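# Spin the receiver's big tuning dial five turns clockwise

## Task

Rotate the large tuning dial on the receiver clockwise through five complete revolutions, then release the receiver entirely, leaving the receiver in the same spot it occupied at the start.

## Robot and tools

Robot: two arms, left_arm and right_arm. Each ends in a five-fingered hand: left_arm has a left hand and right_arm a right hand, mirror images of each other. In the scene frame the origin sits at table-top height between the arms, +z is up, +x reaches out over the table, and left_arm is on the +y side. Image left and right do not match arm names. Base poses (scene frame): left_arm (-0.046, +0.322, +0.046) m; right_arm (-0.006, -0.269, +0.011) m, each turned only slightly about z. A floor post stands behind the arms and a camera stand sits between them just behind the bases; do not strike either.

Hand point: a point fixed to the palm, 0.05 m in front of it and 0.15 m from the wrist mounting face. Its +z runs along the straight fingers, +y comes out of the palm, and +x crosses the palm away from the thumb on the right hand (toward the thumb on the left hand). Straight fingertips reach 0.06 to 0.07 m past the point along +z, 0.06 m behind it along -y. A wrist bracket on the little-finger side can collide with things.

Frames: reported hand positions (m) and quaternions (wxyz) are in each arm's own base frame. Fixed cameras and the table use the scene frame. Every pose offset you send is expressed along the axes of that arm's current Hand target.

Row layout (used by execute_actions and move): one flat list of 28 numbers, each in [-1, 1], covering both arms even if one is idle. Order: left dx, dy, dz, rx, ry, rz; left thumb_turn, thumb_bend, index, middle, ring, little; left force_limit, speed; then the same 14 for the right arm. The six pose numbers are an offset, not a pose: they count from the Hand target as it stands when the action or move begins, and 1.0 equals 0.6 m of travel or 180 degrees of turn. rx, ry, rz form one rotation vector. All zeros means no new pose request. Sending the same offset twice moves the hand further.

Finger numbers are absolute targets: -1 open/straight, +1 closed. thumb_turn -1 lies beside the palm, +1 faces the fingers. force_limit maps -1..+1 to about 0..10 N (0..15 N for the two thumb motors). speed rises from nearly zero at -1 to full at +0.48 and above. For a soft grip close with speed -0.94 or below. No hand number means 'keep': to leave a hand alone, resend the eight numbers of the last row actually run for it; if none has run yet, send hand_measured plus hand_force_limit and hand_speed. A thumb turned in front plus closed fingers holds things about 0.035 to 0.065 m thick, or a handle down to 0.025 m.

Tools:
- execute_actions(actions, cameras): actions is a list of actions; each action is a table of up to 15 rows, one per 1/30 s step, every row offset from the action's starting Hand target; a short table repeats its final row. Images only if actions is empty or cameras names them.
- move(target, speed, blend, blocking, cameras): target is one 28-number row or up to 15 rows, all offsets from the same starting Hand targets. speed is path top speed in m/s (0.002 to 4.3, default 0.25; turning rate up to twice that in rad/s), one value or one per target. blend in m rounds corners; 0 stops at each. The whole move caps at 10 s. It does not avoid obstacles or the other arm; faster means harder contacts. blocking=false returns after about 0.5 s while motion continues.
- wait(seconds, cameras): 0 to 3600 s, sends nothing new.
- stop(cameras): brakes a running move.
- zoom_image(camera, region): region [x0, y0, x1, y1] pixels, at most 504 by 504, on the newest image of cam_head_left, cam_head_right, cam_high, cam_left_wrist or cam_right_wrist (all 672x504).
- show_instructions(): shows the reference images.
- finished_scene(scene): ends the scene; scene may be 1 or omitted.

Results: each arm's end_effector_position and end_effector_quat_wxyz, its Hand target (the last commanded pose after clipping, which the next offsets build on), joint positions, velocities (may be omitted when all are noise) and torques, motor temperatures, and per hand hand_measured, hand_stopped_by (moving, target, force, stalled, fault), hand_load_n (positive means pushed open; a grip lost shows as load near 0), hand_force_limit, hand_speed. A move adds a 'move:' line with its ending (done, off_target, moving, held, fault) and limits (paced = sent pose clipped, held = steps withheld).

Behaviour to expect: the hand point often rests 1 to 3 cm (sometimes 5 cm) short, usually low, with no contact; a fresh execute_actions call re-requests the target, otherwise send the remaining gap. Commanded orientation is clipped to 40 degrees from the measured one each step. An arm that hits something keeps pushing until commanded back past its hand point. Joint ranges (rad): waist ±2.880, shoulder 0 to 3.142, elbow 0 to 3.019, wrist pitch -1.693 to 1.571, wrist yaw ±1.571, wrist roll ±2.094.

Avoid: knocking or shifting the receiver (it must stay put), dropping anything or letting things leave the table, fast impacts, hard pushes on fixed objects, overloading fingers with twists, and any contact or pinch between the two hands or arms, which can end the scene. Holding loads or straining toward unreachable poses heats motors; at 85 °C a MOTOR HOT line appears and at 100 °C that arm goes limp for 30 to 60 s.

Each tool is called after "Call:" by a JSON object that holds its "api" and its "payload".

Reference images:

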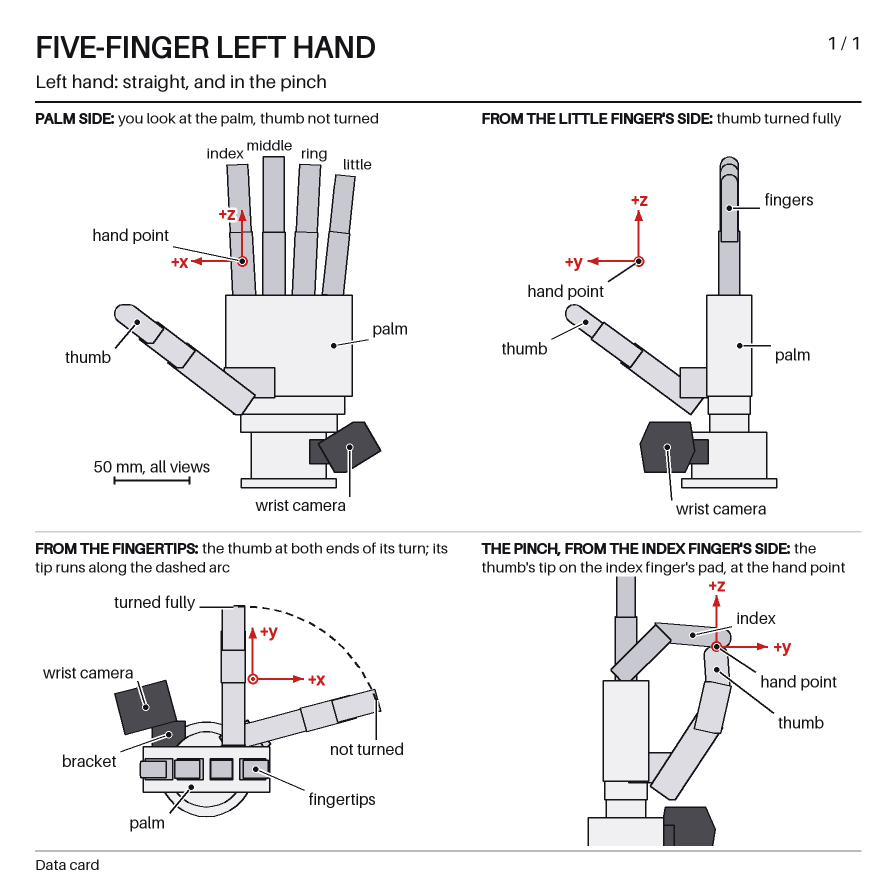

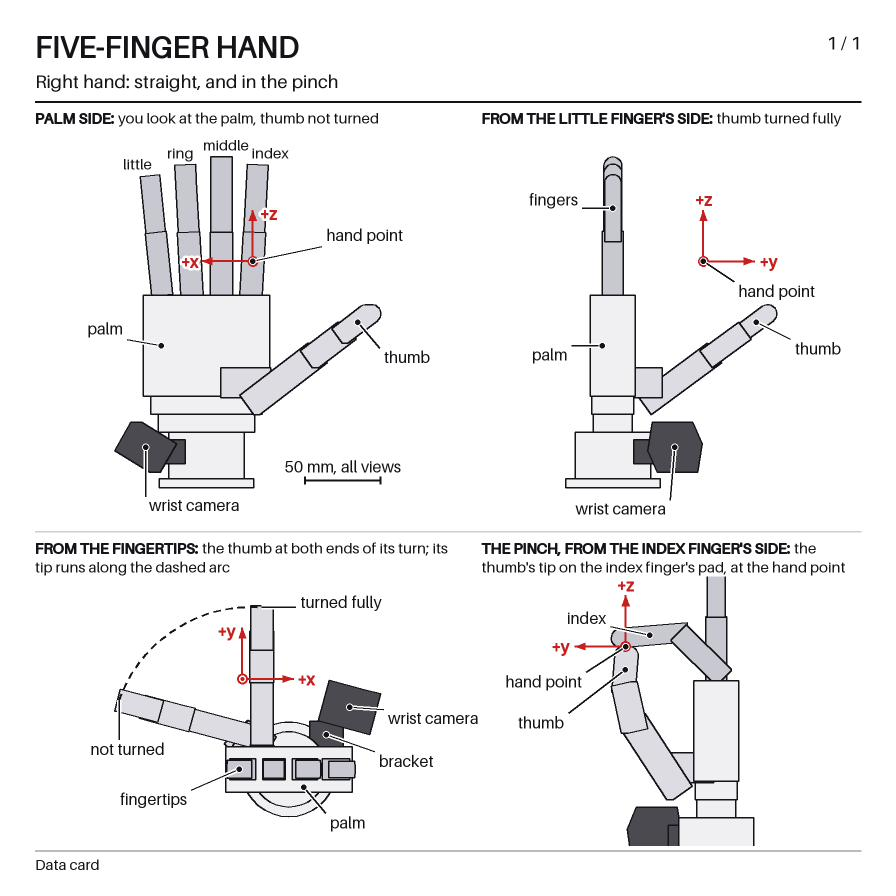

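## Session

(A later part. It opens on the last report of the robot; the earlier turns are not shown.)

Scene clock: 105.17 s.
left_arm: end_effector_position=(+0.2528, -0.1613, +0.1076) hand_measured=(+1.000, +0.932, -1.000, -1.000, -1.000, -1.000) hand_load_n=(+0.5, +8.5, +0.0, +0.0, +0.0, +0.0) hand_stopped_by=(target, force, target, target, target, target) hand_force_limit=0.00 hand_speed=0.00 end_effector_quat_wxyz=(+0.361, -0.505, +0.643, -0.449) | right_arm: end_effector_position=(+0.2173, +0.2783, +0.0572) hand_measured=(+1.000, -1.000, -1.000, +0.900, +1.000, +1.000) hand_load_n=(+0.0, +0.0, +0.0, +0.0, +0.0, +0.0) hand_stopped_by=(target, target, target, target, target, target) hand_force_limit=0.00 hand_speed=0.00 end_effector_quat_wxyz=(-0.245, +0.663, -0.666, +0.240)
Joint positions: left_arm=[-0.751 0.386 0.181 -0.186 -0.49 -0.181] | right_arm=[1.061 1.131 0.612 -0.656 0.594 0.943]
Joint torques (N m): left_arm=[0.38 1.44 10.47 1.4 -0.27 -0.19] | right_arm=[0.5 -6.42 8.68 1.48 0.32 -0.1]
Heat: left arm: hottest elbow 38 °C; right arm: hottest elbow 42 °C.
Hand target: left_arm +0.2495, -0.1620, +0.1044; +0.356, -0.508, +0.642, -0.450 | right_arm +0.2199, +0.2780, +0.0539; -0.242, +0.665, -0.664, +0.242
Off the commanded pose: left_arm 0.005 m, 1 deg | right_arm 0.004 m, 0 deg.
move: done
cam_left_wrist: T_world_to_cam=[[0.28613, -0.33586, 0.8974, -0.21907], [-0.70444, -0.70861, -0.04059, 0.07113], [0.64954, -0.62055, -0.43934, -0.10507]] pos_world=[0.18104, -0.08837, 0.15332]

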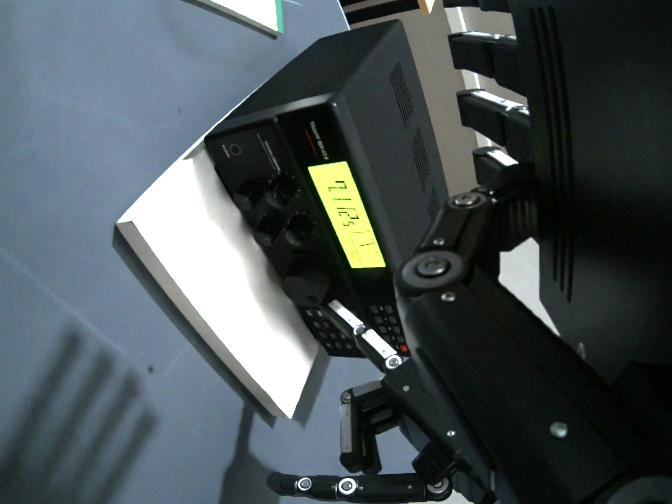

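Call:
{"api": "move", "payload": {"target": [[0,0,0,0,0,0,1,1,-1,-1,-1,-1,0,0,0,-0.044,-0.0525,0,0,0,1,-1,-1,0.9,1,1,0,0],[0,0,0,0,0,0,1,1,-1,-1,-1,-1,0,0,-0.0833,-0.044,-0.0525,0,0,0,1,-1,-1,0.9,1,1,0,0],[0,0,0,0,0,0,1,1,-1,-1,-1,-1,0,0,-0.0583,-0.013,-0.0154,0,0,0,1,-1,-1,0.9,1,1,0,0],[0,0,0,0,0,0,1,1,-1,-1,-1,-1,0,0,-0.0367,-0.0115,-0.0137,0,0,0,1,-1,-1,0.9,1,1,0,0],[0,0,0,0,0,0,1,1,-1,-1,-1,-1,0,0,0,0,0,0,0,0,1,-1,-1,0.9,1,1,0,0],[0,0,0,0,0,0,1,1,-1,-1,-1,-1,0,0,0,-0.044,-0.0525,0,0,0,1,-1,-1,0.9,1,1,0,0],[0,0,0,0,0,0,1,1,-1,-1,-1,-1,0,0,-0.0833,-0.044,-0.0525,0,0,0,1,-1,-1,0.9,1,1,0,0],[0,0,0,0,0,0,1,1,-1,-1,-1,-1,0,0,-0.0583,-0.013,-0.0154,0,0,0,1,-1,-1,0.9,1,1,0,0],[0,0,0,0,0,0,1,1,-1,-1,-1,-1,0,0,-0.0367,-0.0115,-0.0137,0,0,0,1,-1,-1,0.9,1,1,0,0],[0,0,0,0,0,0,1,1,-1,-1,-1,-1,0,0,0,0,0,0,0,0,1,-1,-1,0.9,1,1,0,0],[0,0,0,0,0,0,1,1,-1,-1,-1,-1,0,0,0,-0.044,-0.0525,0,0,0,1,-1,-1,0.9,1,1,0,0],[0,0,0,0,0,0,1,1,-1,-1,-1,-1,0,0,-0.0833,-0.044,-0.0525,0,0,0,1,-1,-1,0.9,1,1,0,0],[0,0,0,0,0,0,1,1,-1,-1,-1,-1,0,0,-0.0583,-0.013,-0.0154,0,0,0,1,-1,-1,0.9,1,1,0,0],[0,0,0,0,0,0,1,1,-1,-1,-1,-1,0,0,-0.0367,-0.0115,-0.0137,0,0,0,1,-1,-1,0.9,1,1,0,0],[0,0,0,0,0,0,1,1,-1,-1,-1,-1,0,0,0,0,0,0,0,0,1,-1,-1,0.9,1,1,0,0]], "speed": [0.18,0.18,0.1,0.06,0.06,0.18,0.18,0.1,0.06,0.06,0.18,0.18,0.1,0.06,0.06], "blend": [0.01,0,0.003,0.003,0.001,0.01,0,0.003,0.003,0.001,0.01,0,0.003,0.003,0], "cameras": ["cam_left_wrist"]}}

Call:
{"api": "zoom_image", "payload": {"camera": "cam_left_wrist", "region": [260, 150, 400, 330]}}

Call:
{"api": "move", "payload": {"target": [[0,0,0,0,0,0,1,1,-1,-1,-1,-1,0,0,0,-0.044,-0.0525,0,0,0,1,-1,-1,0.9,1,1,0,0],[0,0,0,0,0,0,1,1,-1,-1,-1,-1,0,0,-0.0833,-0.044,-0.0525,0,0,0,1,-1,-1,0.9,1,1,0,0],[0,0,0,0,0,0,1,1,-1,-1,-1,-1,0,0,-0.0583,-0.013,-0.0154,0,0,0,1,-1,-1,0.9,1,1,0,0],[0,0,0,0,0,0,1,1,-1,-1,-1,-1,0,0,-0.0367,-0.0115,-0.0137,0,0,0,1,-1,-1,0.9,1,1,0,0],[0,0,0,0,0,0,1,1,-1,-1,-1,-1,0,0,0,0,0,0,0,0,1,-1,-1,0.9,1,1,0,0],[0,0,0,0,0,0,1,1,-1,-1,-1,-1,0,0,0,-0.044,-0.0525,0,0,0,1,-1,-1,0.9,1,1,0,0],[0,0,0,0,0,0,1,1,-1,-1,-1,-1,0,0,-0.0833,-0.044,-0.0525,0,0,0,1,-1,-1,0.9,1,1,0,0],[0,0,0,0,0,0,1,1,-1,-1,-1,-1,0,0,-0.0583,-0.013,-0.0154,0,0,0,1,-1,-1,0.9,1,1,0,0],[0,0,0,0,0,0,1,1,-1,-1,-1,-1,0,0,-0.0367,-0.0115,-0.0137,0,0,0,1,-1,-1,0.9,1,1,0,0],[0,0,0,0,0,0,1,1,-1,-1,-1,-1,0,0,0,0,0,0,0,0,1,-1,-1,0.9,1,1,0,0],[0,0,0,0,0,0,1,1,-1,-1,-1,-1,0,0,0,-0.044,-0.0525,0,0,0,1,-1,-1,0.9,1,1,0,0],[0,0,0,0,0,0,1,1,-1,-1,-1,-1,0,0,-0.0833,-0.044,-0.0525,0,0,0,1,-1,-1,0.9,1,1,0,0],[0,0,0,0,0,0,1,1,-1,-1,-1,-1,0,0,-0.0583,-0.013,-0.0154,0,0,0,1,-1,-1,0.9,1,1,0,0],[0,0,0,0,0,0,1,1,-1,-1,-1,-1,0,0,-0.0367,-0.0115,-0.0137,0,0,0,1,-1,-1,0.9,1,1,0,0],[0,0,0,0,0,0,1,1,-1,-1,-1,-1,0,0,0,0,0,0,0,0,1,-1,-1,0.9,1,1,0,0]], "speed": [0.18,0.18,0.1,0.06,0.06,0.18,0.18,0.1,0.06,0.06,0.18,0.18,0.1,0.06,0.06], "blend": [0.01,0,0.003,0.003,0.001,0.01,0,0.003,0.003,0.001,0.01,0,0.003,0.003,0], "cameras": ["cam_left_wrist"]}}

Call:
{"api": "zoom_image", "payload": {"camera": "cam_left_wrist", "region": [260, 150, 400, 330]}}

Scene clock: 112.57 s.
left_arm: end_effector_position=(+0.2528, -0.1613, +0.1076) hand_measured=(+1.000, +0.932, -1.000, -1.000, -1.000, -1.000) hand_load_n=(+1.0, +8.5, -0.5, -0.5, +0.0, +0.0) hand_stopped_by=(target, force, target, target, target, target) hand_force_limit=0.00 hand_speed=0.00 end_effector_quat_wxyz=(+0.361, -0.505, +0.643, -0.449) | right_arm: end_effector_position=(+0.2173, +0.2783, +0.0572) hand_measured=(+1.000, -1.000, -1.000, +0.900, +1.000, +1.000) hand_load_n=(+0.0, +0.0, +0.0, +0.5, +0.0, +0.0) hand_stopped_by=(target, target, target, target, target, target) hand_force_limit=0.00 hand_speed=0.00 end_effector_quat_wxyz=(-0.245, +0.663, -0.666, +0.240)
Joint positions: left_arm=[-0.751 0.386 0.181 -0.186 -0.49 -0.181] | right_arm=[1.061 1.131 0.612 -0.656 0.594 0.943]
Joint torques (N m): left_arm=[0.5 1.26 10.51 1.37 -0.27 -0.19] | right_arm=[0.5 -6.48 8.79 1.5 0.32 -0.07]
Heat: left arm: hottest elbow 38 °C; right arm: hottest elbow 42 °C.
Hand target: left_arm +0.2495, -0.1620, +0.1044; +0.356, -0.508, +0.642, -0.450 | right_arm +0.2199, +0.2780, +0.0539; -0.242, +0.665, -0.664, +0.242
Off the commanded pose: left_arm 0.005 m, 1 deg | right_arm 0.004 m, 0 deg.
move: done
cam_left_wrist: T_world_to_cam=[[0.28613, -0.33586, 0.8974, -0.21907], [-0.70444, -0.70861, -0.04059, 0.07113], [0.64954, -0.62055, -0.43934, -0.10507]] pos_world=[0.18104, -0.08837, 0.15332]

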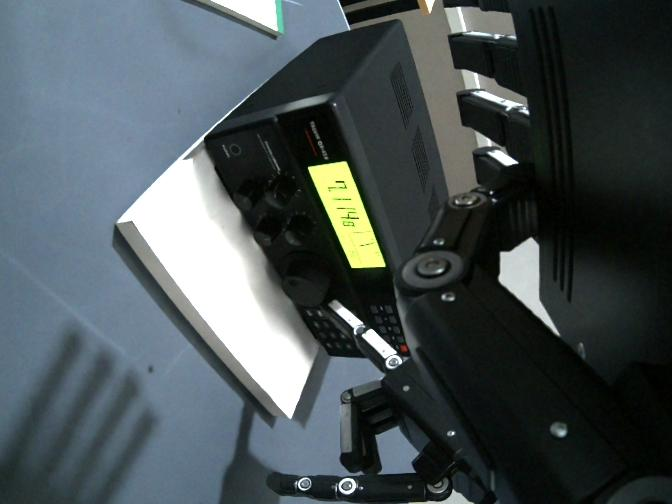

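Scaled by 2.800 from the camera's image (finer frame: 960x720).

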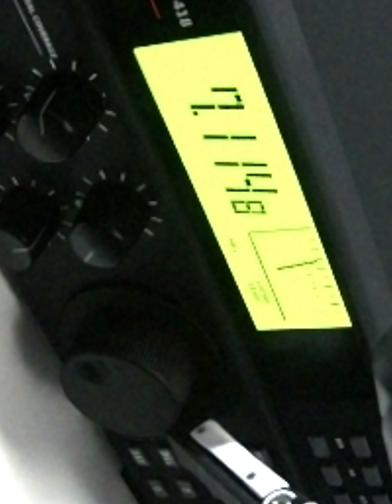

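Scene clock: 119.23 s.
left_arm: end_effector_position=(+0.2528, -0.1613, +0.1076) hand_measured=(+1.000, +0.932, -1.000, -1.000, -1.000, -1.000) hand_load_n=(+1.0, +8.5, +0.0, +0.0, +0.0, +0.0) hand_stopped_by=(target, force, target, target, target, target) hand_force_limit=0.00 hand_speed=0.00 end_effector_quat_wxyz=(+0.361, -0.505, +0.643, -0.449) | right_arm: end_effector_position=(+0.2174, +0.2784, +0.0572) hand_measured=(+1.000, -1.000, -1.000, +0.900, +1.000, +1.000) hand_load_n=(+0.0, +0.0, +0.0, +0.0, +0.0, +0.0) hand_stopped_by=(target, target, target, target, target, target) hand_force_limit=0.00 hand_speed=0.00 end_effector_quat_wxyz=(-0.245, +0.663, -0.666, +0.240)
Joint positions: left_arm=[-0.751 0.386 0.181 -0.186 -0.49 -0.181] | right_arm=[1.061 1.131 0.612 -0.655 0.594 0.943]
Joint torques (N m): left_arm=[0.44 1.38 10.5 1.4 -0.27 -0.2] | right_arm=[0.5 -6.48 8.61 1.48 0.32 -0.11]
Heat: left arm: hottest elbow 38 °C; right arm: hottest elbow 42 °C.
Hand target: left_arm +0.2495, -0.1620, +0.1044; +0.356, -0.508, +0.642, -0.450 | right_arm +0.2200, +0.2780, +0.0539; -0.242, +0.665, -0.664, +0.242
Off the commanded pose: left_arm 0.005 m, 1 deg | right_arm 0.004 m, 1 deg.
move: done
cam_left_wrist: T_world_to_cam=[[0.28613, -0.33586, 0.8974, -0.21907], [-0.70444, -0.70861, -0.04059, 0.07113], [0.64954, -0.62055, -0.43934, -0.10507]] pos_world=[0.18104, -0.08837, 0.15332]

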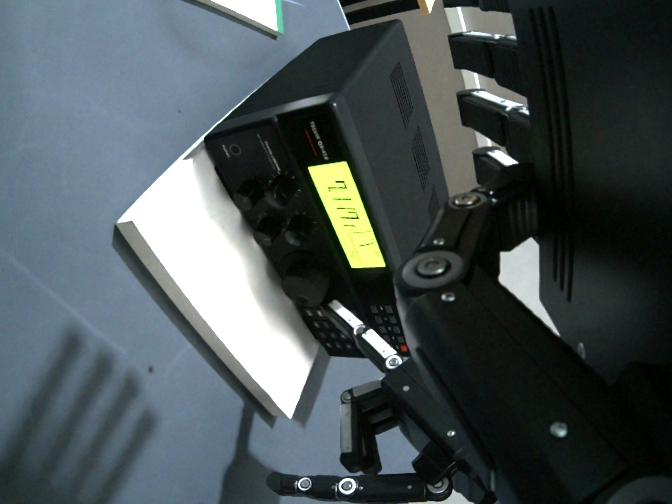

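Scaled by 2.800 from the camera's image (finer frame: 960x720).

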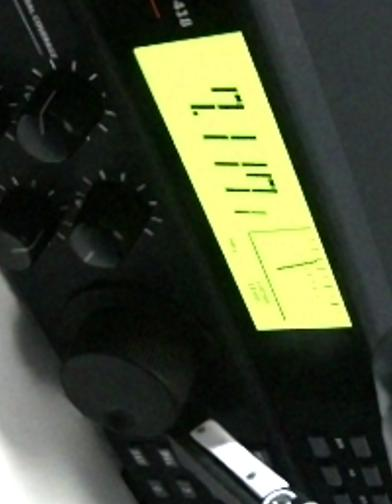

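Call:
{"api": "move", "payload": {"target": [[0,0,0,0,0,0,1,1,-1,-1,-1,-1,0,0,0,-0.044,-0.0525,0,0,0,1,-1,-1,0.9,1,1,0,0],[0,0,0,0,0,0,1,1,-1,-1,-1,-1,0,0,-0.0833,-0.044,-0.0525,0,0,0,1,-1,-1,0.9,1,1,0,0],[0,0,0,0,0,0,1,1,-1,-1,-1,-1,0,0,-0.0583,-0.013,-0.0154,0,0,0,1,-1,-1,0.9,1,1,0,0],[0,0,0,0,0,0,1,1,-1,-1,-1,-1,0,0,-0.0367,-0.0115,-0.0137,0,0,0,1,-1,-1,0.9,1,1,0,0],[0,0,0,0,0,0,1,1,-1,-1,-1,-1,0,0,0,0,0,0,0,0,1,-1,-1,0.9,1,1,0,0],[0,0,0,0,0,0,1,1,-1,-1,-1,-1,0,0,0,-0.044,-0.0525,0,0,0,1,-1,-1,0.9,1,1,0,0],[0,0,0,0,0,0,1,1,-1,-1,-1,-1,0,0,-0.0833,-0.044,-0.0525,0,0,0,1,-1,-1,0.9,1,1,0,0],[0,0,0,0,0,0,1,1,-1,-1,-1,-1,0,0,-0.0583,-0.013,-0.0154,0,0,0,1,-1,-1,0.9,1,1,0,0],[0,0,0,0,0,0,1,1,-1,-1,-1,-1,0,0,-0.0367,-0.0115,-0.0137,0,0,0,1,-1,-1,0.9,1,1,0,0],[0,0,0,0,0,0,1,1,-1,-1,-1,-1,0,0,0,0,0,0,0,0,1,-1,-1,0.9,1,1,0,0],[0,0,0,0,0,0,1,1,-1,-1,-1,-1,0,0,0,-0.044,-0.0525,0,0,0,1,-1,-1,0.9,1,1,0,0],[0,0,0,0,0,0,1,1,-1,-1,-1,-1,0,0,-0.0833,-0.044,-0.0525,0,0,0,1,-1,-1,0.9,1,1,0,0],[0,0,0,0,0,0,1,1,-1,-1,-1,-1,0,0,-0.0583,-0.013,-0.0154,0,0,0,1,-1,-1,0.9,1,1,0,0],[0,0,0,0,0,0,1,1,-1,-1,-1,-1,0,0,-0.0367,-0.0115,-0.0137,0,0,0,1,-1,-1,0.9,1,1,0,0],[0,0,0,0,0,0,1,1,-1,-1,-1,-1,0,0,0,0,0,0,0,0,1,-1,-1,0.9,1,1,0,0]], "speed": [0.18,0.18,0.1,0.06,0.06,0.18,0.18,0.1,0.06,0.06,0.18,0.18,0.1,0.06,0.06], "blend": [0.01,0,0.003,0.003,0.001,0.01,0,0.003,0.003,0.001,0.01,0,0.003,0.003,0], "cameras": ["cam_left_wrist"]}}

Call:
{"api": "zoom_image", "payload": {"camera": "cam_left_wrist", "region": [260, 150, 400, 330]}}

Call:
{"api": "move", "payload": {"target": [[0,0,0,0,0,0,1,1,-1,-1,-1,-1,0,0,0,-0.044,-0.0525,0,0,0,1,-1,-1,0.9,1,1,0,0],[0,0,0,0,0,0,1,1,-1,-1,-1,-1,0,0,-0.0833,-0.044,-0.0525,0,0,0,1,-1,-1,0.9,1,1,0,0],[0,0,0,0,0,0,1,1,-1,-1,-1,-1,0,0,-0.0583,-0.013,-0.0154,0,0,0,1,-1,-1,0.9,1,1,0,0],[0,0,0,0,0,0,1,1,-1,-1,-1,-1,0,0,-0.0367,-0.0115,-0.0137,0,0,0,1,-1,-1,0.9,1,1,0,0],[0,0,0,0,0,0,1,1,-1,-1,-1,-1,0,0,0,0,0,0,0,0,1,-1,-1,0.9,1,1,0,0],[0,0,0,0,0,0,1,1,-1,-1,-1,-1,0,0,0,-0.044,-0.0525,0,0,0,1,-1,-1,0.9,1,1,0,0],[0,0,0,0,0,0,1,1,-1,-1,-1,-1,0,0,-0.0833,-0.044,-0.0525,0,0,0,1,-1,-1,0.9,1,1,0,0],[0,0,0,0,0,0,1,1,-1,-1,-1,-1,0,0,-0.0583,-0.013,-0.0154,0,0,0,1,-1,-1,0.9,1,1,0,0],[0,0,0,0,0,0,1,1,-1,-1,-1,-1,0,0,-0.0367,-0.0115,-0.0137,0,0,0,1,-1,-1,0.9,1,1,0,0],[0,0,0,0,0,0,1,1,-1,-1,-1,-1,0,0,0,0,0,0,0,0,1,-1,-1,0.9,1,1,0,0]], "speed": [0.18,0.18,0.1,0.06,0.06,0.18,0.18,0.1,0.06,0.06], "blend": [0.01,0,0.003,0.003,0.001,0.01,0,0.003,0.003,0], "cameras": ["cam_left_wrist"]}}

Call:
{"api": "zoom_image", "payload": {"camera": "cam_left_wrist", "region": [260, 150, 400, 330]}}

Scene clock: 126.40 s.
left_arm: end_effector_position=(+0.2528, -0.1613, +0.1076) hand_measured=(+1.000, +0.932, -1.000, -1.000, -1.000, -1.000) hand_load_n=(+1.0, +8.5, +0.0, +0.0, +0.0, +0.0) hand_stopped_by=(target, force, target, target, target, target) hand_force_limit=0.00 hand_speed=0.00 end_effector_quat_wxyz=(+0.361, -0.505, +0.643, -0.449) | right_arm: end_effector_position=(+0.2173, +0.2783, +0.0572) hand_measured=(+1.000, -1.000, -1.000, +0.900, +1.000, +1.000) hand_load_n=(+0.0, +0.0, +0.0, +0.0, +0.0, +0.0) hand_stopped_by=(target, target, target, target, target, target) hand_force_limit=0.00 hand_speed=0.00 end_effector_quat_wxyz=(-0.245, +0.663, -0.666, +0.240)
Joint positions: left_arm=[-0.751 0.386 0.181 -0.186 -0.49 -0.181] | right_arm=[1.061 1.131 0.612 -0.656 0.594 0.943]
Joint torques (N m): left_arm=[0.62 1.32 10.47 1.39 -0.27 -0.2] | right_arm=[0.44 -6.48 8.66 1.48 0.32 -0.09]
Heat: left arm: hottest elbow 38 °C; right arm: hottest elbow 42 °C.
Hand target: left_arm +0.2495, -0.1620, +0.1044; +0.356, -0.508, +0.642, -0.450 | right_arm +0.2200, +0.2780, +0.0539; -0.242, +0.665, -0.664, +0.242
Off the commanded pose: left_arm 0.005 m, 1 deg | right_arm 0.004 m, 0 deg.
move: done
cam_left_wrist: T_world_to_cam=[[0.28613, -0.33586, 0.8974, -0.21907], [-0.70444, -0.70861, -0.04059, 0.07113], [0.64954, -0.62055, -0.43934, -0.10507]] pos_world=[0.18104, -0.08837, 0.15332]

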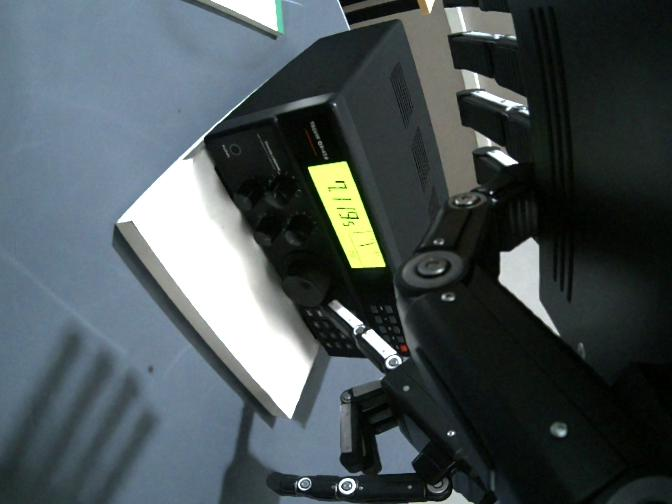

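Scaled by 2.800 from the camera's image (finer frame: 960x720).

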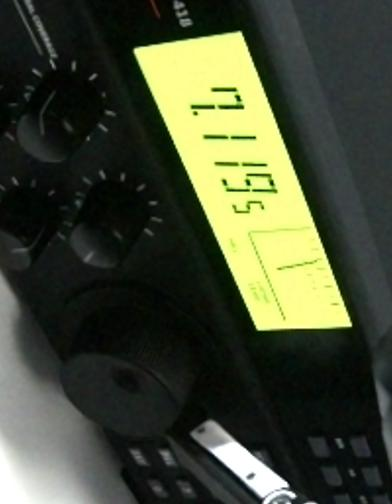

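Scene clock: 131.07 s.
left_arm: end_effector_position=(+0.2528, -0.1613, +0.1076) hand_measured=(+1.000, +0.932, -1.000, -1.000, -1.000, -1.000) hand_load_n=(+1.0, +8.5, +0.0, +0.0, +0.0, +0.0) hand_stopped_by=(target, force, target, target, target, target) hand_force_limit=0.00 hand_speed=0.00 end_effector_quat_wxyz=(+0.361, -0.505, +0.643, -0.449) | right_arm: end_effector_position=(+0.2174, +0.2784, +0.0572) hand_measured=(+1.000, -1.000, -1.000, +0.900, +1.000, +1.000) hand_load_n=(+0.0, +0.0, +0.0, +0.0, +0.0, +0.0) hand_stopped_by=(target, target, target, target, target, target) hand_force_limit=0.00 hand_speed=0.00 end_effector_quat_wxyz=(-0.245, +0.663, -0.666, +0.240)
Joint positions: left_arm=[-0.751 0.386 0.181 -0.186 -0.49 -0.181] | right_arm=[1.061 1.131 0.612 -0.655 0.594 0.943]
Joint torques (N m): left_arm=[0.38 1.38 10.48 1.37 -0.27 -0.19] | right_arm=[0.5 -6.48 8.65 1.5 0.32 -0.11]
Heat: left arm: hottest elbow 38 °C; right arm: hottest elbow 42 °C.
Hand target: left_arm +0.2495, -0.1620, +0.1044; +0.356, -0.508, +0.642, -0.450 | right_arm +0.2200, +0.2781, +0.0539; -0.242, +0.665, -0.664, +0.242
Off the commanded pose: left_arm 0.005 m, 1 deg | right_arm 0.004 m, 0 deg.
move: done
cam_left_wrist: T_world_to_cam=[[0.28613, -0.33586, 0.8974, -0.21907], [-0.70444, -0.70861, -0.04059, 0.07113], [0.64954, -0.62055, -0.43934, -0.10507]] pos_world=[0.18104, -0.08837, 0.15332]

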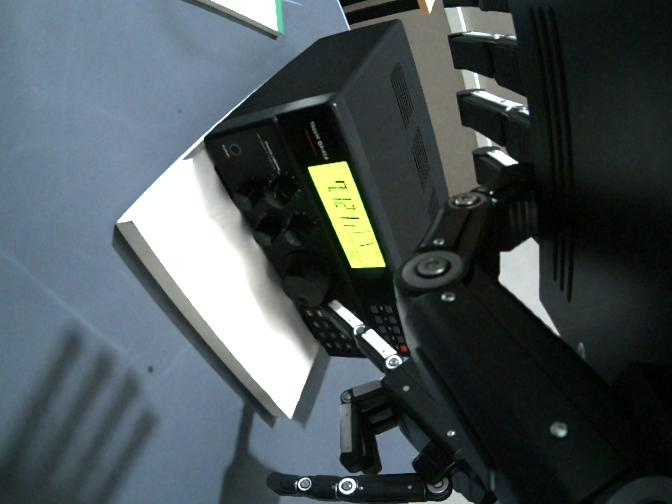

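Scaled by 2.800 from the camera's image (finer frame: 960x720).

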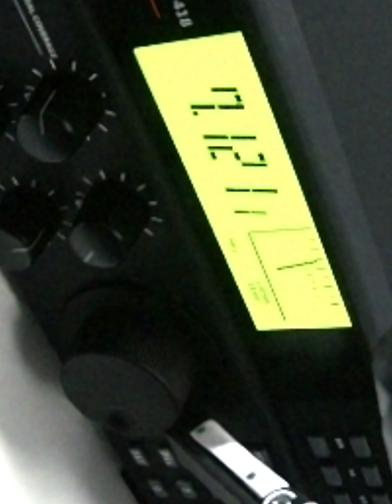

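Call:
{"api": "move", "payload": {"target": [[0,0,0,0,0,0,1,1,-1,-1,-1,-1,0,0,0,-0.044,-0.0525,0,0,0,1,-1,-1,0.9,1,1,0,0],[0,0,0,0,0,0,1,1,-1,-1,-1,-1,0,0,-0.0833,-0.044,-0.0525,0,0,0,1,-1,-1,0.9,1,1,0,0],[0,0,0,0,0,0,1,1,-1,-1,-1,-1,0,0,-0.0583,-0.013,-0.0154,0,0,0,1,-1,-1,0.9,1,1,0,0],[0,0,0,0,0,0,1,1,-1,-1,-1,-1,0,0,-0.0367,-0.0115,-0.0137,0,0,0,1,-1,-1,0.9,1,1,0,0],[0,0,0,0,0,0,1,1,-1,-1,-1,-1,0,0,0,0,0,0,0,0,1,-1,-1,0.9,1,1,0,0]], "speed": [0.18,0.18,0.1,0.06,0.06], "blend": [0.01,0,0.003,0.003,0], "cameras": ["cam_left_wrist"]}}

Call:
{"api": "zoom_image", "payload": {"camera": "cam_left_wrist", "region": [260, 150, 400, 330]}}

Scene clock: 133.93 s.
left_arm: end_effector_position=(+0.2528, -0.1613, +0.1076) hand_measured=(+1.000, +0.932, -1.000, -1.000, -1.000, -1.000) hand_load_n=(+1.0, +8.5, -0.5, +0.0, +0.0, +0.0) hand_stopped_by=(target, force, target, target, target, target) hand_force_limit=0.00 hand_speed=0.00 end_effector_quat_wxyz=(+0.361, -0.505, +0.643, -0.449) | right_arm: end_effector_position=(+0.2174, +0.2784, +0.0572) hand_measured=(+1.000, -1.000, -1.000, +0.900, +1.000, +1.000) hand_load_n=(+0.0, +0.0, +0.0, +0.0, +0.0, +0.5) hand_stopped_by=(target, target, target, target, target, target) hand_force_limit=0.00 hand_speed=0.00 end_effector_quat_wxyz=(-0.245, +0.663, -0.666, +0.240)
Joint positions: left_arm=[-0.751 0.386 0.181 -0.186 -0.49 -0.181] | right_arm=[1.061 1.131 0.612 -0.655 0.594 0.943]
Joint torques (N m): left_arm=[0.5 1.44 10.51 1.4 -0.27 -0.2] | right_arm=[0.5 -6.48 8.59 1.48 0.32 -0.12]
Heat: left arm: hottest elbow 38 °C; right arm: hottest elbow 42 °C.
Hand target: left_arm +0.2495, -0.1620, +0.1044; +0.356, -0.508, +0.642, -0.450 | right_arm +0.2200, +0.2780, +0.0539; -0.242, +0.665, -0.664, +0.242
Off the commanded pose: left_arm 0.005 m, 1 deg | right_arm 0.004 m, 0 deg.
move: done
cam_left_wrist: T_world_to_cam=[[0.28613, -0.33586, 0.8974, -0.21907], [-0.70444, -0.70861, -0.04059, 0.07113], [0.64954, -0.62055, -0.43934, -0.10507]] pos_world=[0.18104, -0.08837, 0.15332]

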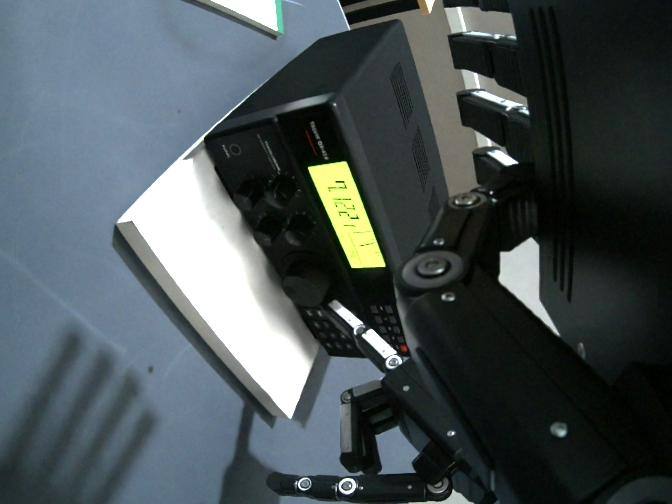

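Scaled by 2.800 from the camera's image (finer frame: 960x720).

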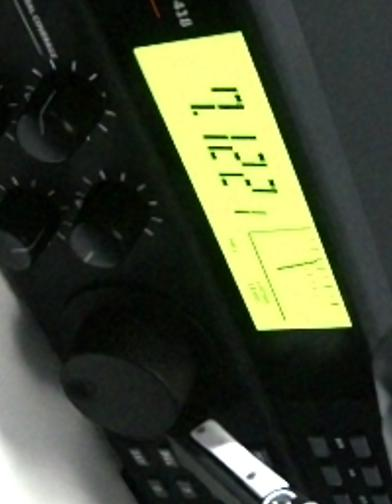

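Call:
{"api": "zoom_image", "payload": {"camera": "cam_left_wrist", "region": [260, 240, 350, 330]}}

Scaled by 5.600 from the camera's image (finer frame: 960x720).

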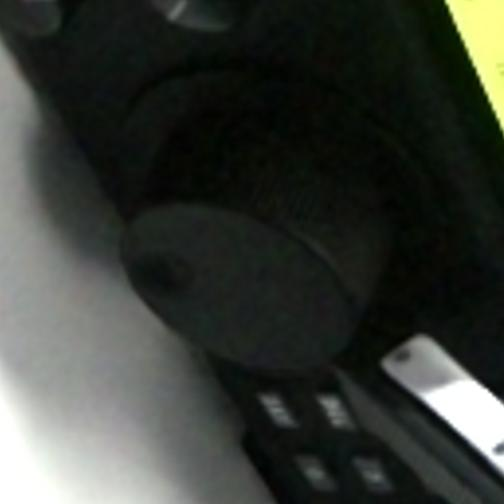

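Call:
{"api": "move", "payload": {"target": [[0,0,0,0,0,0,1,1,-1,-1,-1,-1,0,0,0,-0.044,-0.0525,0,0,0,1,-1,-1,0.9,1,1,0,0],[0,0,0,0,0,0,1,1,-1,-1,-1,-1,0,0,-0.0833,-0.044,-0.0525,0,0,0,1,-1,-1,0.9,1,1,0,0],[0,0,0,0,0,0,1,1,-1,-1,-1,-1,0,0,-0.04,-0.044,-0.0525,0,0,0,1,-1,-1,0.9,1,1,0,0],[0,0,0,0,0,0,1,1,-1,-1,-1,-1,0,0,-0.04,-0.0118,-0.014,0,0,0,1,-1,-1,0.9,1,1,0,0]], "speed": [0.15,0.15,0.1,0.06], "blend": [0.01,0,0,0], "cameras": ["cam_left_wrist"]}}

Call:
{"api": "zoom_image", "payload": {"camera": "cam_left_wrist", "region": [260, 150, 400, 330]}}

Scene clock: 137.10 s.
left_arm: end_effector_position=(+0.2528, -0.1613, +0.1076) hand_measured=(+1.000, +0.932, -1.000, -1.000, -1.000, -1.000) hand_load_n=(+1.0, +8.5, +0.0, -0.5, +0.0, +0.0) hand_stopped_by=(target, force, target, target, target, target) hand_force_limit=0.00 hand_speed=0.00 end_effector_quat_wxyz=(+0.361, -0.505, +0.643, -0.449) | right_arm: end_effector_position=(+0.2176, +0.3017, +0.0691) hand_measured=(+1.000, -1.000, -1.000, +0.900, +1.000, +1.000) hand_load_n=(+0.0, +0.0, +0.0, +0.0, +0.0, +0.0) hand_stopped_by=(target, target, target, target, target, target) hand_force_limit=0.00 hand_speed=0.00 end_effector_quat_wxyz=(-0.245, +0.662, -0.666, +0.241)
Joint positions: left_arm=[-0.751 0.386 0.181 -0.186 -0.49 -0.181] | right_arm=[1.099 1.179 0.684 -0.705 0.61 0.986]
Joint torques (N m): left_arm=[0.26 1.32 10.51 1.39 -0.28 -0.19] | right_arm=[0.62 -7.12 8.75 1.58 0.3 -0.12]
Heat: left arm: hottest elbow 38 °C; right arm: hottest elbow 42 °C.
Hand target: left_arm +0.2495, -0.1620, +0.1044; +0.356, -0.508, +0.642, -0.450 | right_arm +0.2200, +0.3020, +0.0648; -0.242, +0.665, -0.664, +0.242
Off the commanded pose: left_arm 0.005 m, 1 deg | right_arm 0.005 m, 0 deg.
move: done
cam_left_wrist: T_world_to_cam=[[0.28613, -0.33586, 0.8974, -0.21907], [-0.70444, -0.70861, -0.04059, 0.07113], [0.64954, -0.62055, -0.43934, -0.10507]] pos_world=[0.18104, -0.08837, 0.15332]

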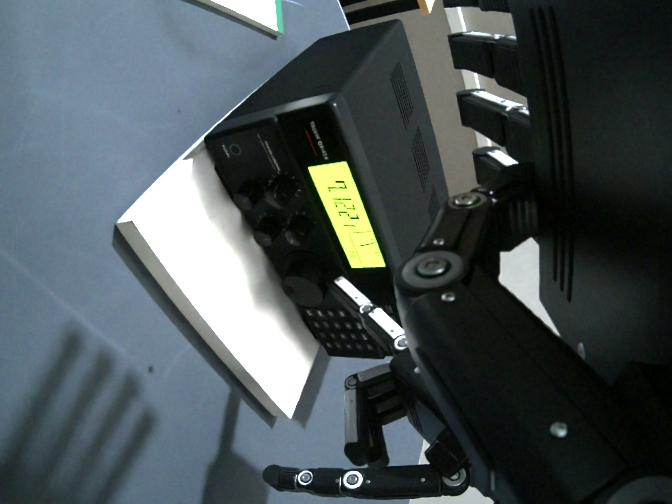

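Scaled by 2.800 from the camera's image (finer frame: 960x720).

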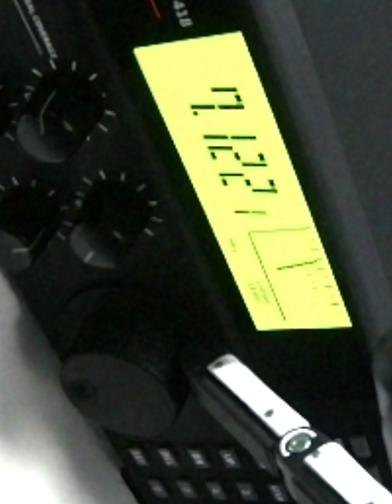

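Call:
{"api": "move", "payload": {"target": [0,0,0,0,0,0,1,1,-1,-1,-1,-1,0,0,0.0092,0,0,0,0,0,1,-1,-1,0.9,1,1,0,0], "speed": 0.05, "cameras": ["cam_left_wrist"]}}

Call:
{"api": "zoom_image", "payload": {"camera": "cam_left_wrist", "region": [260, 150, 400, 330]}}

Scene clock: 137.73 s.
left_arm: end_effector_position=(+0.2528, -0.1613, +0.1076) hand_measured=(+1.000, +0.932, -1.000, -1.000, -1.000, -1.000) hand_load_n=(+1.0, +9.0, +0.0, +0.0, +0.0, +0.0) hand_stopped_by=(target, force, target, target, target, target) hand_force_limit=0.00 hand_speed=0.00 end_effector_quat_wxyz=(+0.361, -0.505, +0.643, -0.449) | right_arm: end_effector_position=(+0.2170, +0.3009, +0.0680) hand_measured=(+1.000, -1.000, -1.000, +0.900, +1.000, +1.000) hand_load_n=(+0.0, +0.0, +0.0, +0.0, +0.0, +0.0) hand_stopped_by=(target, target, target, target, target, target) hand_force_limit=0.00 hand_speed=0.00 end_effector_quat_wxyz=(-0.244, +0.665, -0.663, +0.240)
Joint positions: left_arm=[-0.751 0.386 0.181 -0.186 -0.49 -0.181] | right_arm=[1.098 1.178 0.681 -0.701 0.607 0.978]
Joint torques (N m): left_arm=[0.44 1.38 10.48 1.39 -0.26 -0.2] | right_arm=[-0.03 -8.18 7.99 1.48 0.28 -0.11]
Heat: left arm: hottest elbow 38 °C; right arm: hottest elbow 42 °C.
Hand target: left_arm +0.2495, -0.1620, +0.1044; +0.356, -0.508, +0.642, -0.450 | right_arm +0.2200, +0.2965, +0.0649; -0.242, +0.665, -0.664, +0.242
Off the commanded pose: left_arm 0.005 m, 1 deg | right_arm 0.006 m, 0 deg.
move: done
cam_left_wrist: T_world_to_cam=[[0.28613, -0.33586, 0.8974, -0.21907], [-0.70444, -0.70861, -0.04059, 0.07113], [0.64954, -0.62055, -0.43934, -0.10507]] pos_world=[0.18104, -0.08837, 0.15332]

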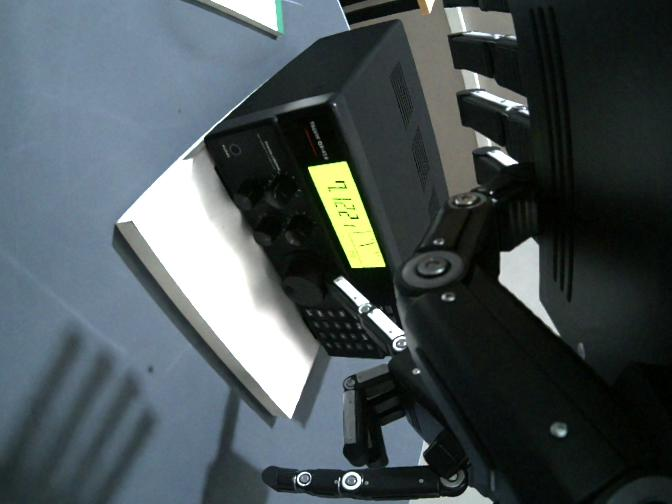

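Scaled by 2.800 from the camera's image (finer frame: 960x720).

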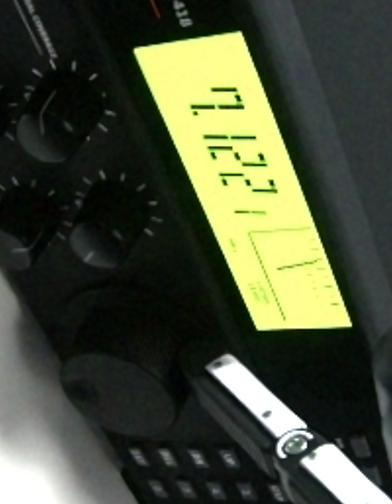

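Call:
{"api": "move", "payload": {"target": [0,0,0,0,0,0,1,1,-1,-1,-1,-1,0,0,0.0067,0,0,0,0,0,1,-1,-1,0.9,1,1,0,0], "speed": 0.05, "cameras": ["cam_left_wrist"]}}

Call:
{"api": "zoom_image", "payload": {"camera": "cam_left_wrist", "region": [260, 150, 400, 330]}}

Scene clock: 138.30 s.
left_arm: end_effector_position=(+0.2528, -0.1613, +0.1076) hand_measured=(+1.000, +0.932, -1.000, -1.000, -1.000, -1.000) hand_load_n=(+1.0, +8.5, +0.0, +0.0, +0.0, +0.0) hand_stopped_by=(target, force, target, target, target, target) hand_force_limit=0.00 hand_speed=0.00 end_effector_quat_wxyz=(+0.361, -0.505, +0.643, -0.449) | right_arm: end_effector_position=(+0.2166, +0.2987, +0.0676) hand_measured=(+1.000, -1.000, -1.000, +0.900, +1.000, +1.000) hand_load_n=(+0.0, +0.0, +0.0, +0.0, +0.0, +0.0) hand_stopped_by=(target, target, target, target, target, target) hand_force_limit=0.00 hand_speed=0.00 end_effector_quat_wxyz=(-0.245, +0.666, -0.663, +0.239)
Joint positions: left_arm=[-0.751 0.386 0.181 -0.186 -0.49 -0.181] | right_arm=[1.094 1.17 0.673 -0.696 0.603 0.971]
Joint torques (N m): left_arm=[0.38 1.38 10.47 1.4 -0.27 -0.2] | right_arm=[-0.15 -8.29 7.94 1.33 0.36 -0.14]
Heat: left arm: hottest elbow 38 °C; right arm: hottest elbow 42 °C.
Hand target: left_arm +0.2495, -0.1620, +0.1044; +0.356, -0.508, +0.642, -0.450 | right_arm +0.2200, +0.2924, +0.0649; -0.242, +0.665, -0.664, +0.242
Off the commanded pose: left_arm 0.005 m, 1 deg | right_arm 0.008 m, 1 deg.
move: done
cam_left_wrist: T_world_to_cam=[[0.28613, -0.33586, 0.8974, -0.21907], [-0.70444, -0.70861, -0.04059, 0.07113], [0.64954, -0.62055, -0.43934, -0.10507]] pos_world=[0.18104, -0.08837, 0.15332]

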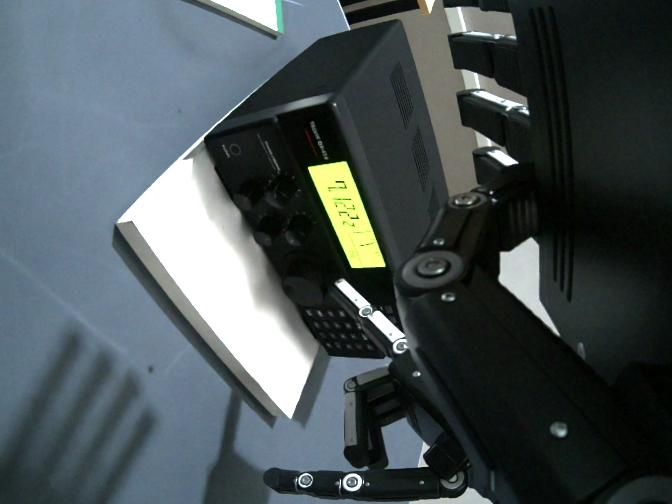

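Scaled by 2.800 from the camera's image (finer frame: 960x720).

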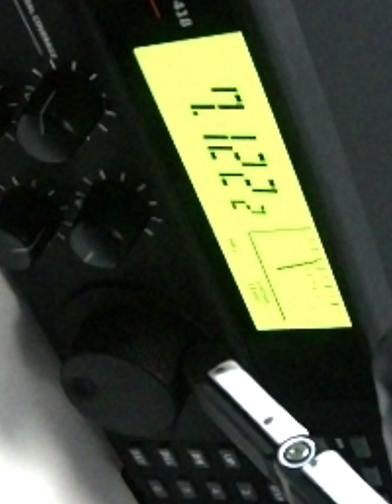

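Call:
{"api": "move", "payload": {"target": [0,0,0,0,0,0,1,1,-1,-1,-1,-1,0,0,0.0037,0,0,0,0,0,1,-1,-1,0.9,1,1,0,0], "speed": 0.05, "cameras": ["cam_left_wrist"]}}

Call:
{"api": "zoom_image", "payload": {"camera": "cam_left_wrist", "region": [260, 150, 400, 330]}}

Scene clock: 138.93 s.
left_arm: end_effector_position=(+0.2528, -0.1613, +0.1076) hand_measured=(+1.000, +0.932, -1.000, -1.000, -1.000, -1.000) hand_load_n=(+1.0, +8.5, +0.0, +0.0, +0.0, +0.0) hand_stopped_by=(target, force, target, target, target, target) hand_force_limit=0.00 hand_speed=0.00 end_effector_quat_wxyz=(+0.361, -0.505, +0.643, -0.449) | right_arm: end_effector_position=(+0.2167, +0.2966, +0.0675) hand_measured=(+1.000, -1.000, -1.000, +0.900, +1.000, +1.000) hand_load_n=(+0.0, +0.0, +0.0, +0.5, +0.0, +0.0) hand_stopped_by=(target, target, target, target, target, target) hand_force_limit=0.00 hand_speed=0.00 end_effector_quat_wxyz=(-0.246, +0.666, -0.663, +0.239)
Joint positions: left_arm=[-0.751 0.386 0.181 -0.186 -0.49 -0.181] | right_arm=[1.09 1.164 0.668 -0.694 0.601 0.967]
Joint torques (N m): left_arm=[0.44 1.38 10.51 1.37 -0.26 -0.19] | right_arm=[-0.15 -8.18 7.95 1.28 0.38 -0.13]
Heat: left arm: hottest elbow 38 °C; right arm: hottest elbow 42 °C.
Hand target: left_arm +0.2495, -0.1620, +0.1044; +0.356, -0.508, +0.642, -0.450 | right_arm +0.2201, +0.2902, +0.0649; -0.242, +0.664, -0.664, +0.242
Off the commanded pose: left_arm 0.005 m, 1 deg | right_arm 0.008 m, 1 deg.
move: done
cam_left_wrist: T_world_to_cam=[[0.28613, -0.33586, 0.8974, -0.21907], [-0.70444, -0.70861, -0.04059, 0.07113], [0.64954, -0.62055, -0.43934, -0.10507]] pos_world=[0.18104, -0.08837, 0.15332]

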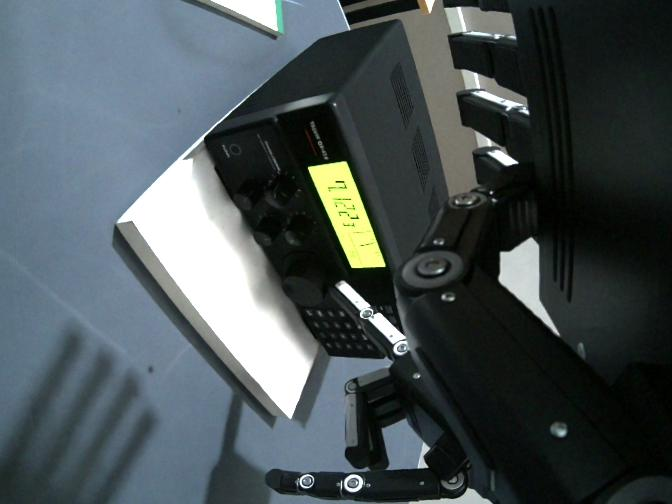

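Scaled by 2.800 from the camera's image (finer frame: 960x720).

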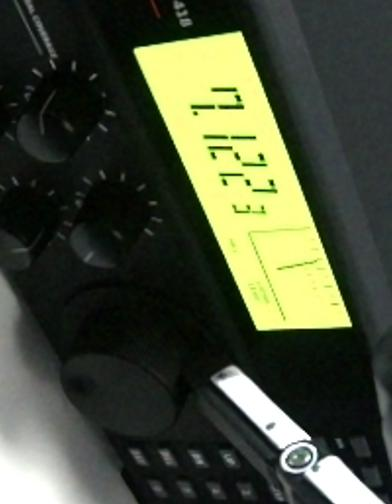

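Call:
{"api": "move", "payload": {"target": [[0,0,0,0,0,0,1,1,-1,-1,-1,-1,0,0,0,-0.0429,-0.0511,0,0,0,1,-1,-1,0.9,1,1,0,0],[0,0,0,0,0,0,1,1,-1,-1,-1,-1,0,0,0,0.0337,-0.1153,0,0,0,1,-1,-1,0.9,1,1,0,0]], "speed": [0.08,0.12], "blend": [0,0], "cameras": ["all"]}}

Call:
{"api": "zoom_image", "payload": {"camera": "cam_left_wrist", "region": [260, 150, 400, 330]}}

Call:
{"api": "zoom_image", "payload": {"camera": "cam_left_wrist", "region": [260, 230, 350, 310]}}

Scene clock: 147.90 s.
left_arm: end_effector_position=(+0.2528, -0.1613, +0.1076) hand_measured=(+1.000, +0.932, -1.000, -1.000, -1.000, -1.000) hand_load_n=(+0.5, +8.5, +0.0, +0.0, +0.0, +0.0) hand_stopped_by=(target, force, target, target, target, target) hand_force_limit=0.00 hand_speed=0.00 end_effector_quat_wxyz=(+0.361, -0.505, +0.643, -0.449) | right_arm: end_effector_position=(+0.1597, +0.2849, +0.0965) hand_measured=(+1.000, -1.000, -1.000, +0.900, +1.000, +1.000) hand_load_n=(+0.0, +0.0, +0.0, +0.5, +0.0, +0.0) hand_stopped_by=(target, target, target, target, target, target) hand_force_limit=0.00 hand_speed=0.00 end_effector_quat_wxyz=(-0.233, +0.669, -0.662, +0.245)
Joint positions: left_arm=[-0.751 0.386 0.181 -0.186 -0.49 -0.181] | right_arm=[1.262 1.062 0.695 -0.972 0.656 1.172]
Joint torques (N m): left_arm=[0.5 1.38 10.5 1.39 -0.27 -0.2] | right_arm=[1.49 -7.3 10.28 0.51 0.59 0.12]
Heat: left arm: hottest elbow 38 °C; right arm: hottest elbow 42 °C.
Hand target: left_arm +0.2495, -0.1620, +0.1044; +0.356, -0.508, +0.642, -0.450 | right_arm +0.1601, +0.2902, +0.1050; -0.242, +0.665, -0.664, +0.242
Off the commanded pose: left_arm 0.005 m, 1 deg | right_arm 0.010 m, 1 deg.
move: done
cam_left_wrist: T_world_to_cam=[[0.28613, -0.33586, 0.8974, -0.21907], [-0.70444, -0.70861, -0.04059, 0.07113], [0.64954, -0.62055, -0.43934, -0.10507]] pos_world=[0.18104, -0.08837, 0.15332]
cam_right_wrist: T_world_to_cam=[[-0.74013, -0.30299, -0.60033, 0.26008], [-0.5318, 0.81012, 0.24676, -0.1765], [0.41157, 0.50189, -0.76073, -0.02196]] pos_world=[0.10767, 0.23281, 0.18298]

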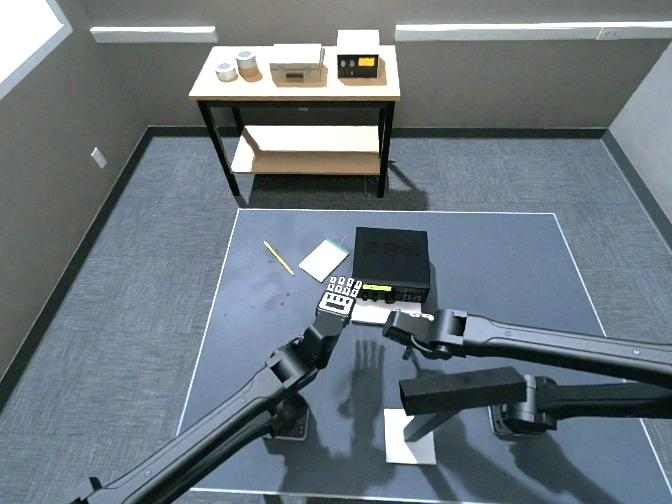

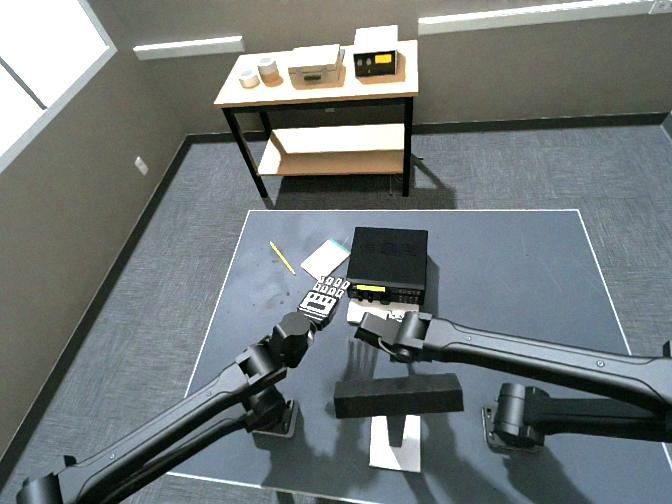

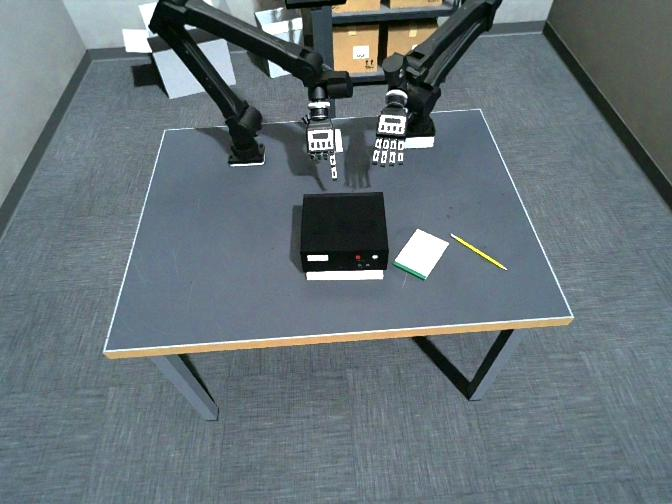

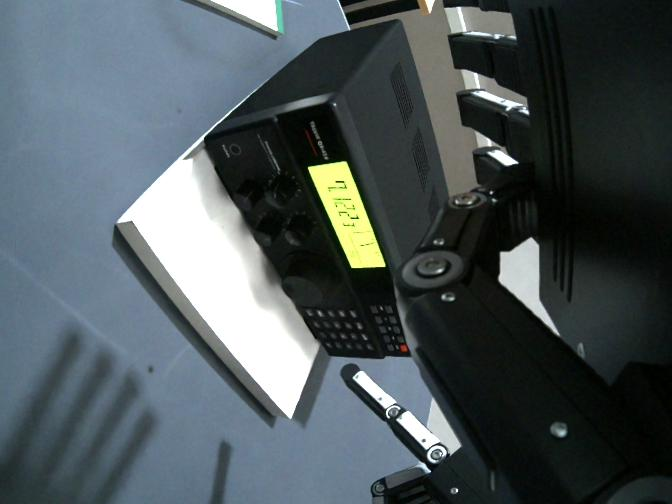

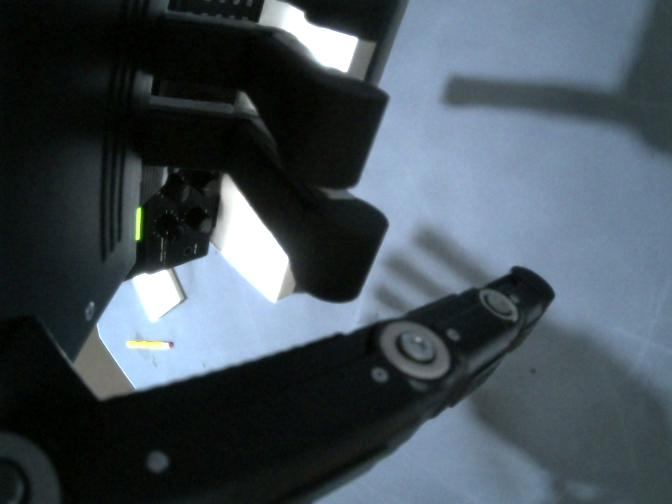

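Scaled by 2.800 from the camera's image (finer frame: 960x720).

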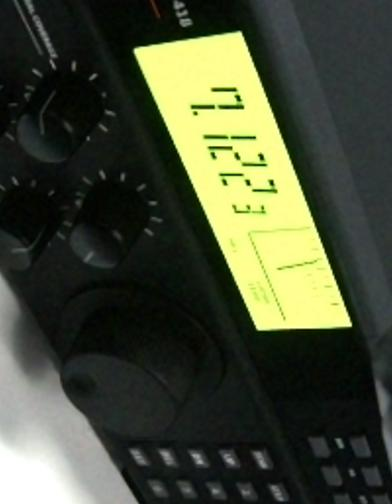

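Scaled by 5.600 from the camera's image (finer frame: 960x720).

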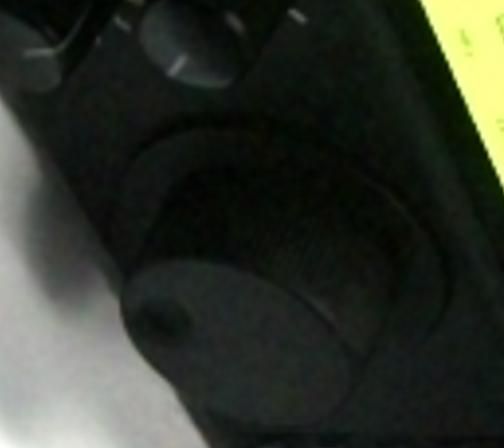

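Call:
{"api": "wait", "payload": {"seconds": 0.5, "cameras": ["cam_left_wrist","cam_head_left"]}}

Scene clock: 148.57 s.
left_arm: end_effector_position=(+0.2528, -0.1613, +0.1076) hand_measured=(+1.000, +0.932, -1.000, -1.000, -1.000, -1.000) hand_load_n=(+1.0, +8.5, +0.0, +0.0, +0.0, +0.0) hand_stopped_by=(target, force, target, target, target, target) hand_force_limit=0.00 hand_speed=0.00 end_effector_quat_wxyz=(+0.361, -0.505, +0.643, -0.449) | right_arm: end_effector_position=(+0.1597, +0.2849, +0.0965) hand_measured=(+1.000, -1.000, -1.000, +0.900, +1.000, +1.000) hand_load_n=(+0.0, +0.0, +0.0, +0.0, +0.0, +0.0) hand_stopped_by=(target, target, target, target, target, target) hand_force_limit=0.00 hand_speed=0.00 end_effector_quat_wxyz=(-0.233, +0.669, -0.662, +0.245)
Joint positions: left_arm=[-0.751 0.386 0.181 -0.186 -0.49 -0.181] | right_arm=[1.262 1.062 0.695 -0.972 0.656 1.173]
Joint torques (N m): left_arm=[0.44 1.49 10.48 1.4 -0.27 -0.21] | right_arm=[1.55 -7.3 10.28 0.5 0.59 0.12]
Heat: left arm: hottest elbow 38 °C; right arm: hottest elbow 42 °C.
Hand target: left_arm +0.2495, -0.1620, +0.1044; +0.356, -0.508, +0.642, -0.450 | right_arm +0.1601, +0.2902, +0.1050; -0.242, +0.664, -0.664, +0.242
Off the commanded pose: left_arm 0.005 m, 1 deg | right_arm 0.010 m, 1 deg.
wait: 0.50 s; at rest from the start
cam_left_wrist: T_world_to_cam=[[0.28613, -0.33586, 0.8974, -0.21907], [-0.70444, -0.70861, -0.04059, 0.07113], [0.64954, -0.62055, -0.43934, -0.10507]] pos_world=[0.18104, -0.08837, 0.15332]
Images, in order (width x height): cam_head_left 672x504, cam_left_wrist 672x504.

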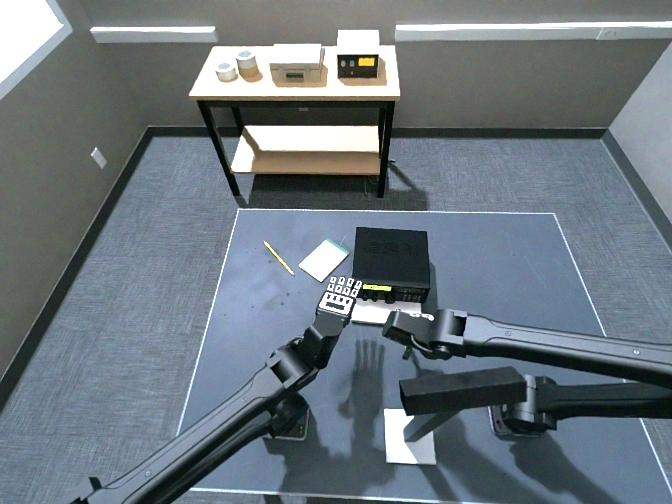

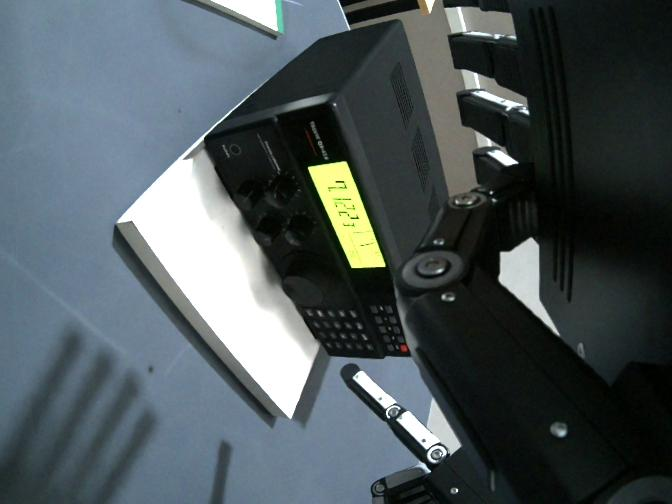

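Call:
{"api": "finished_scene", "payload": {}}

The scene is finished: the task was done.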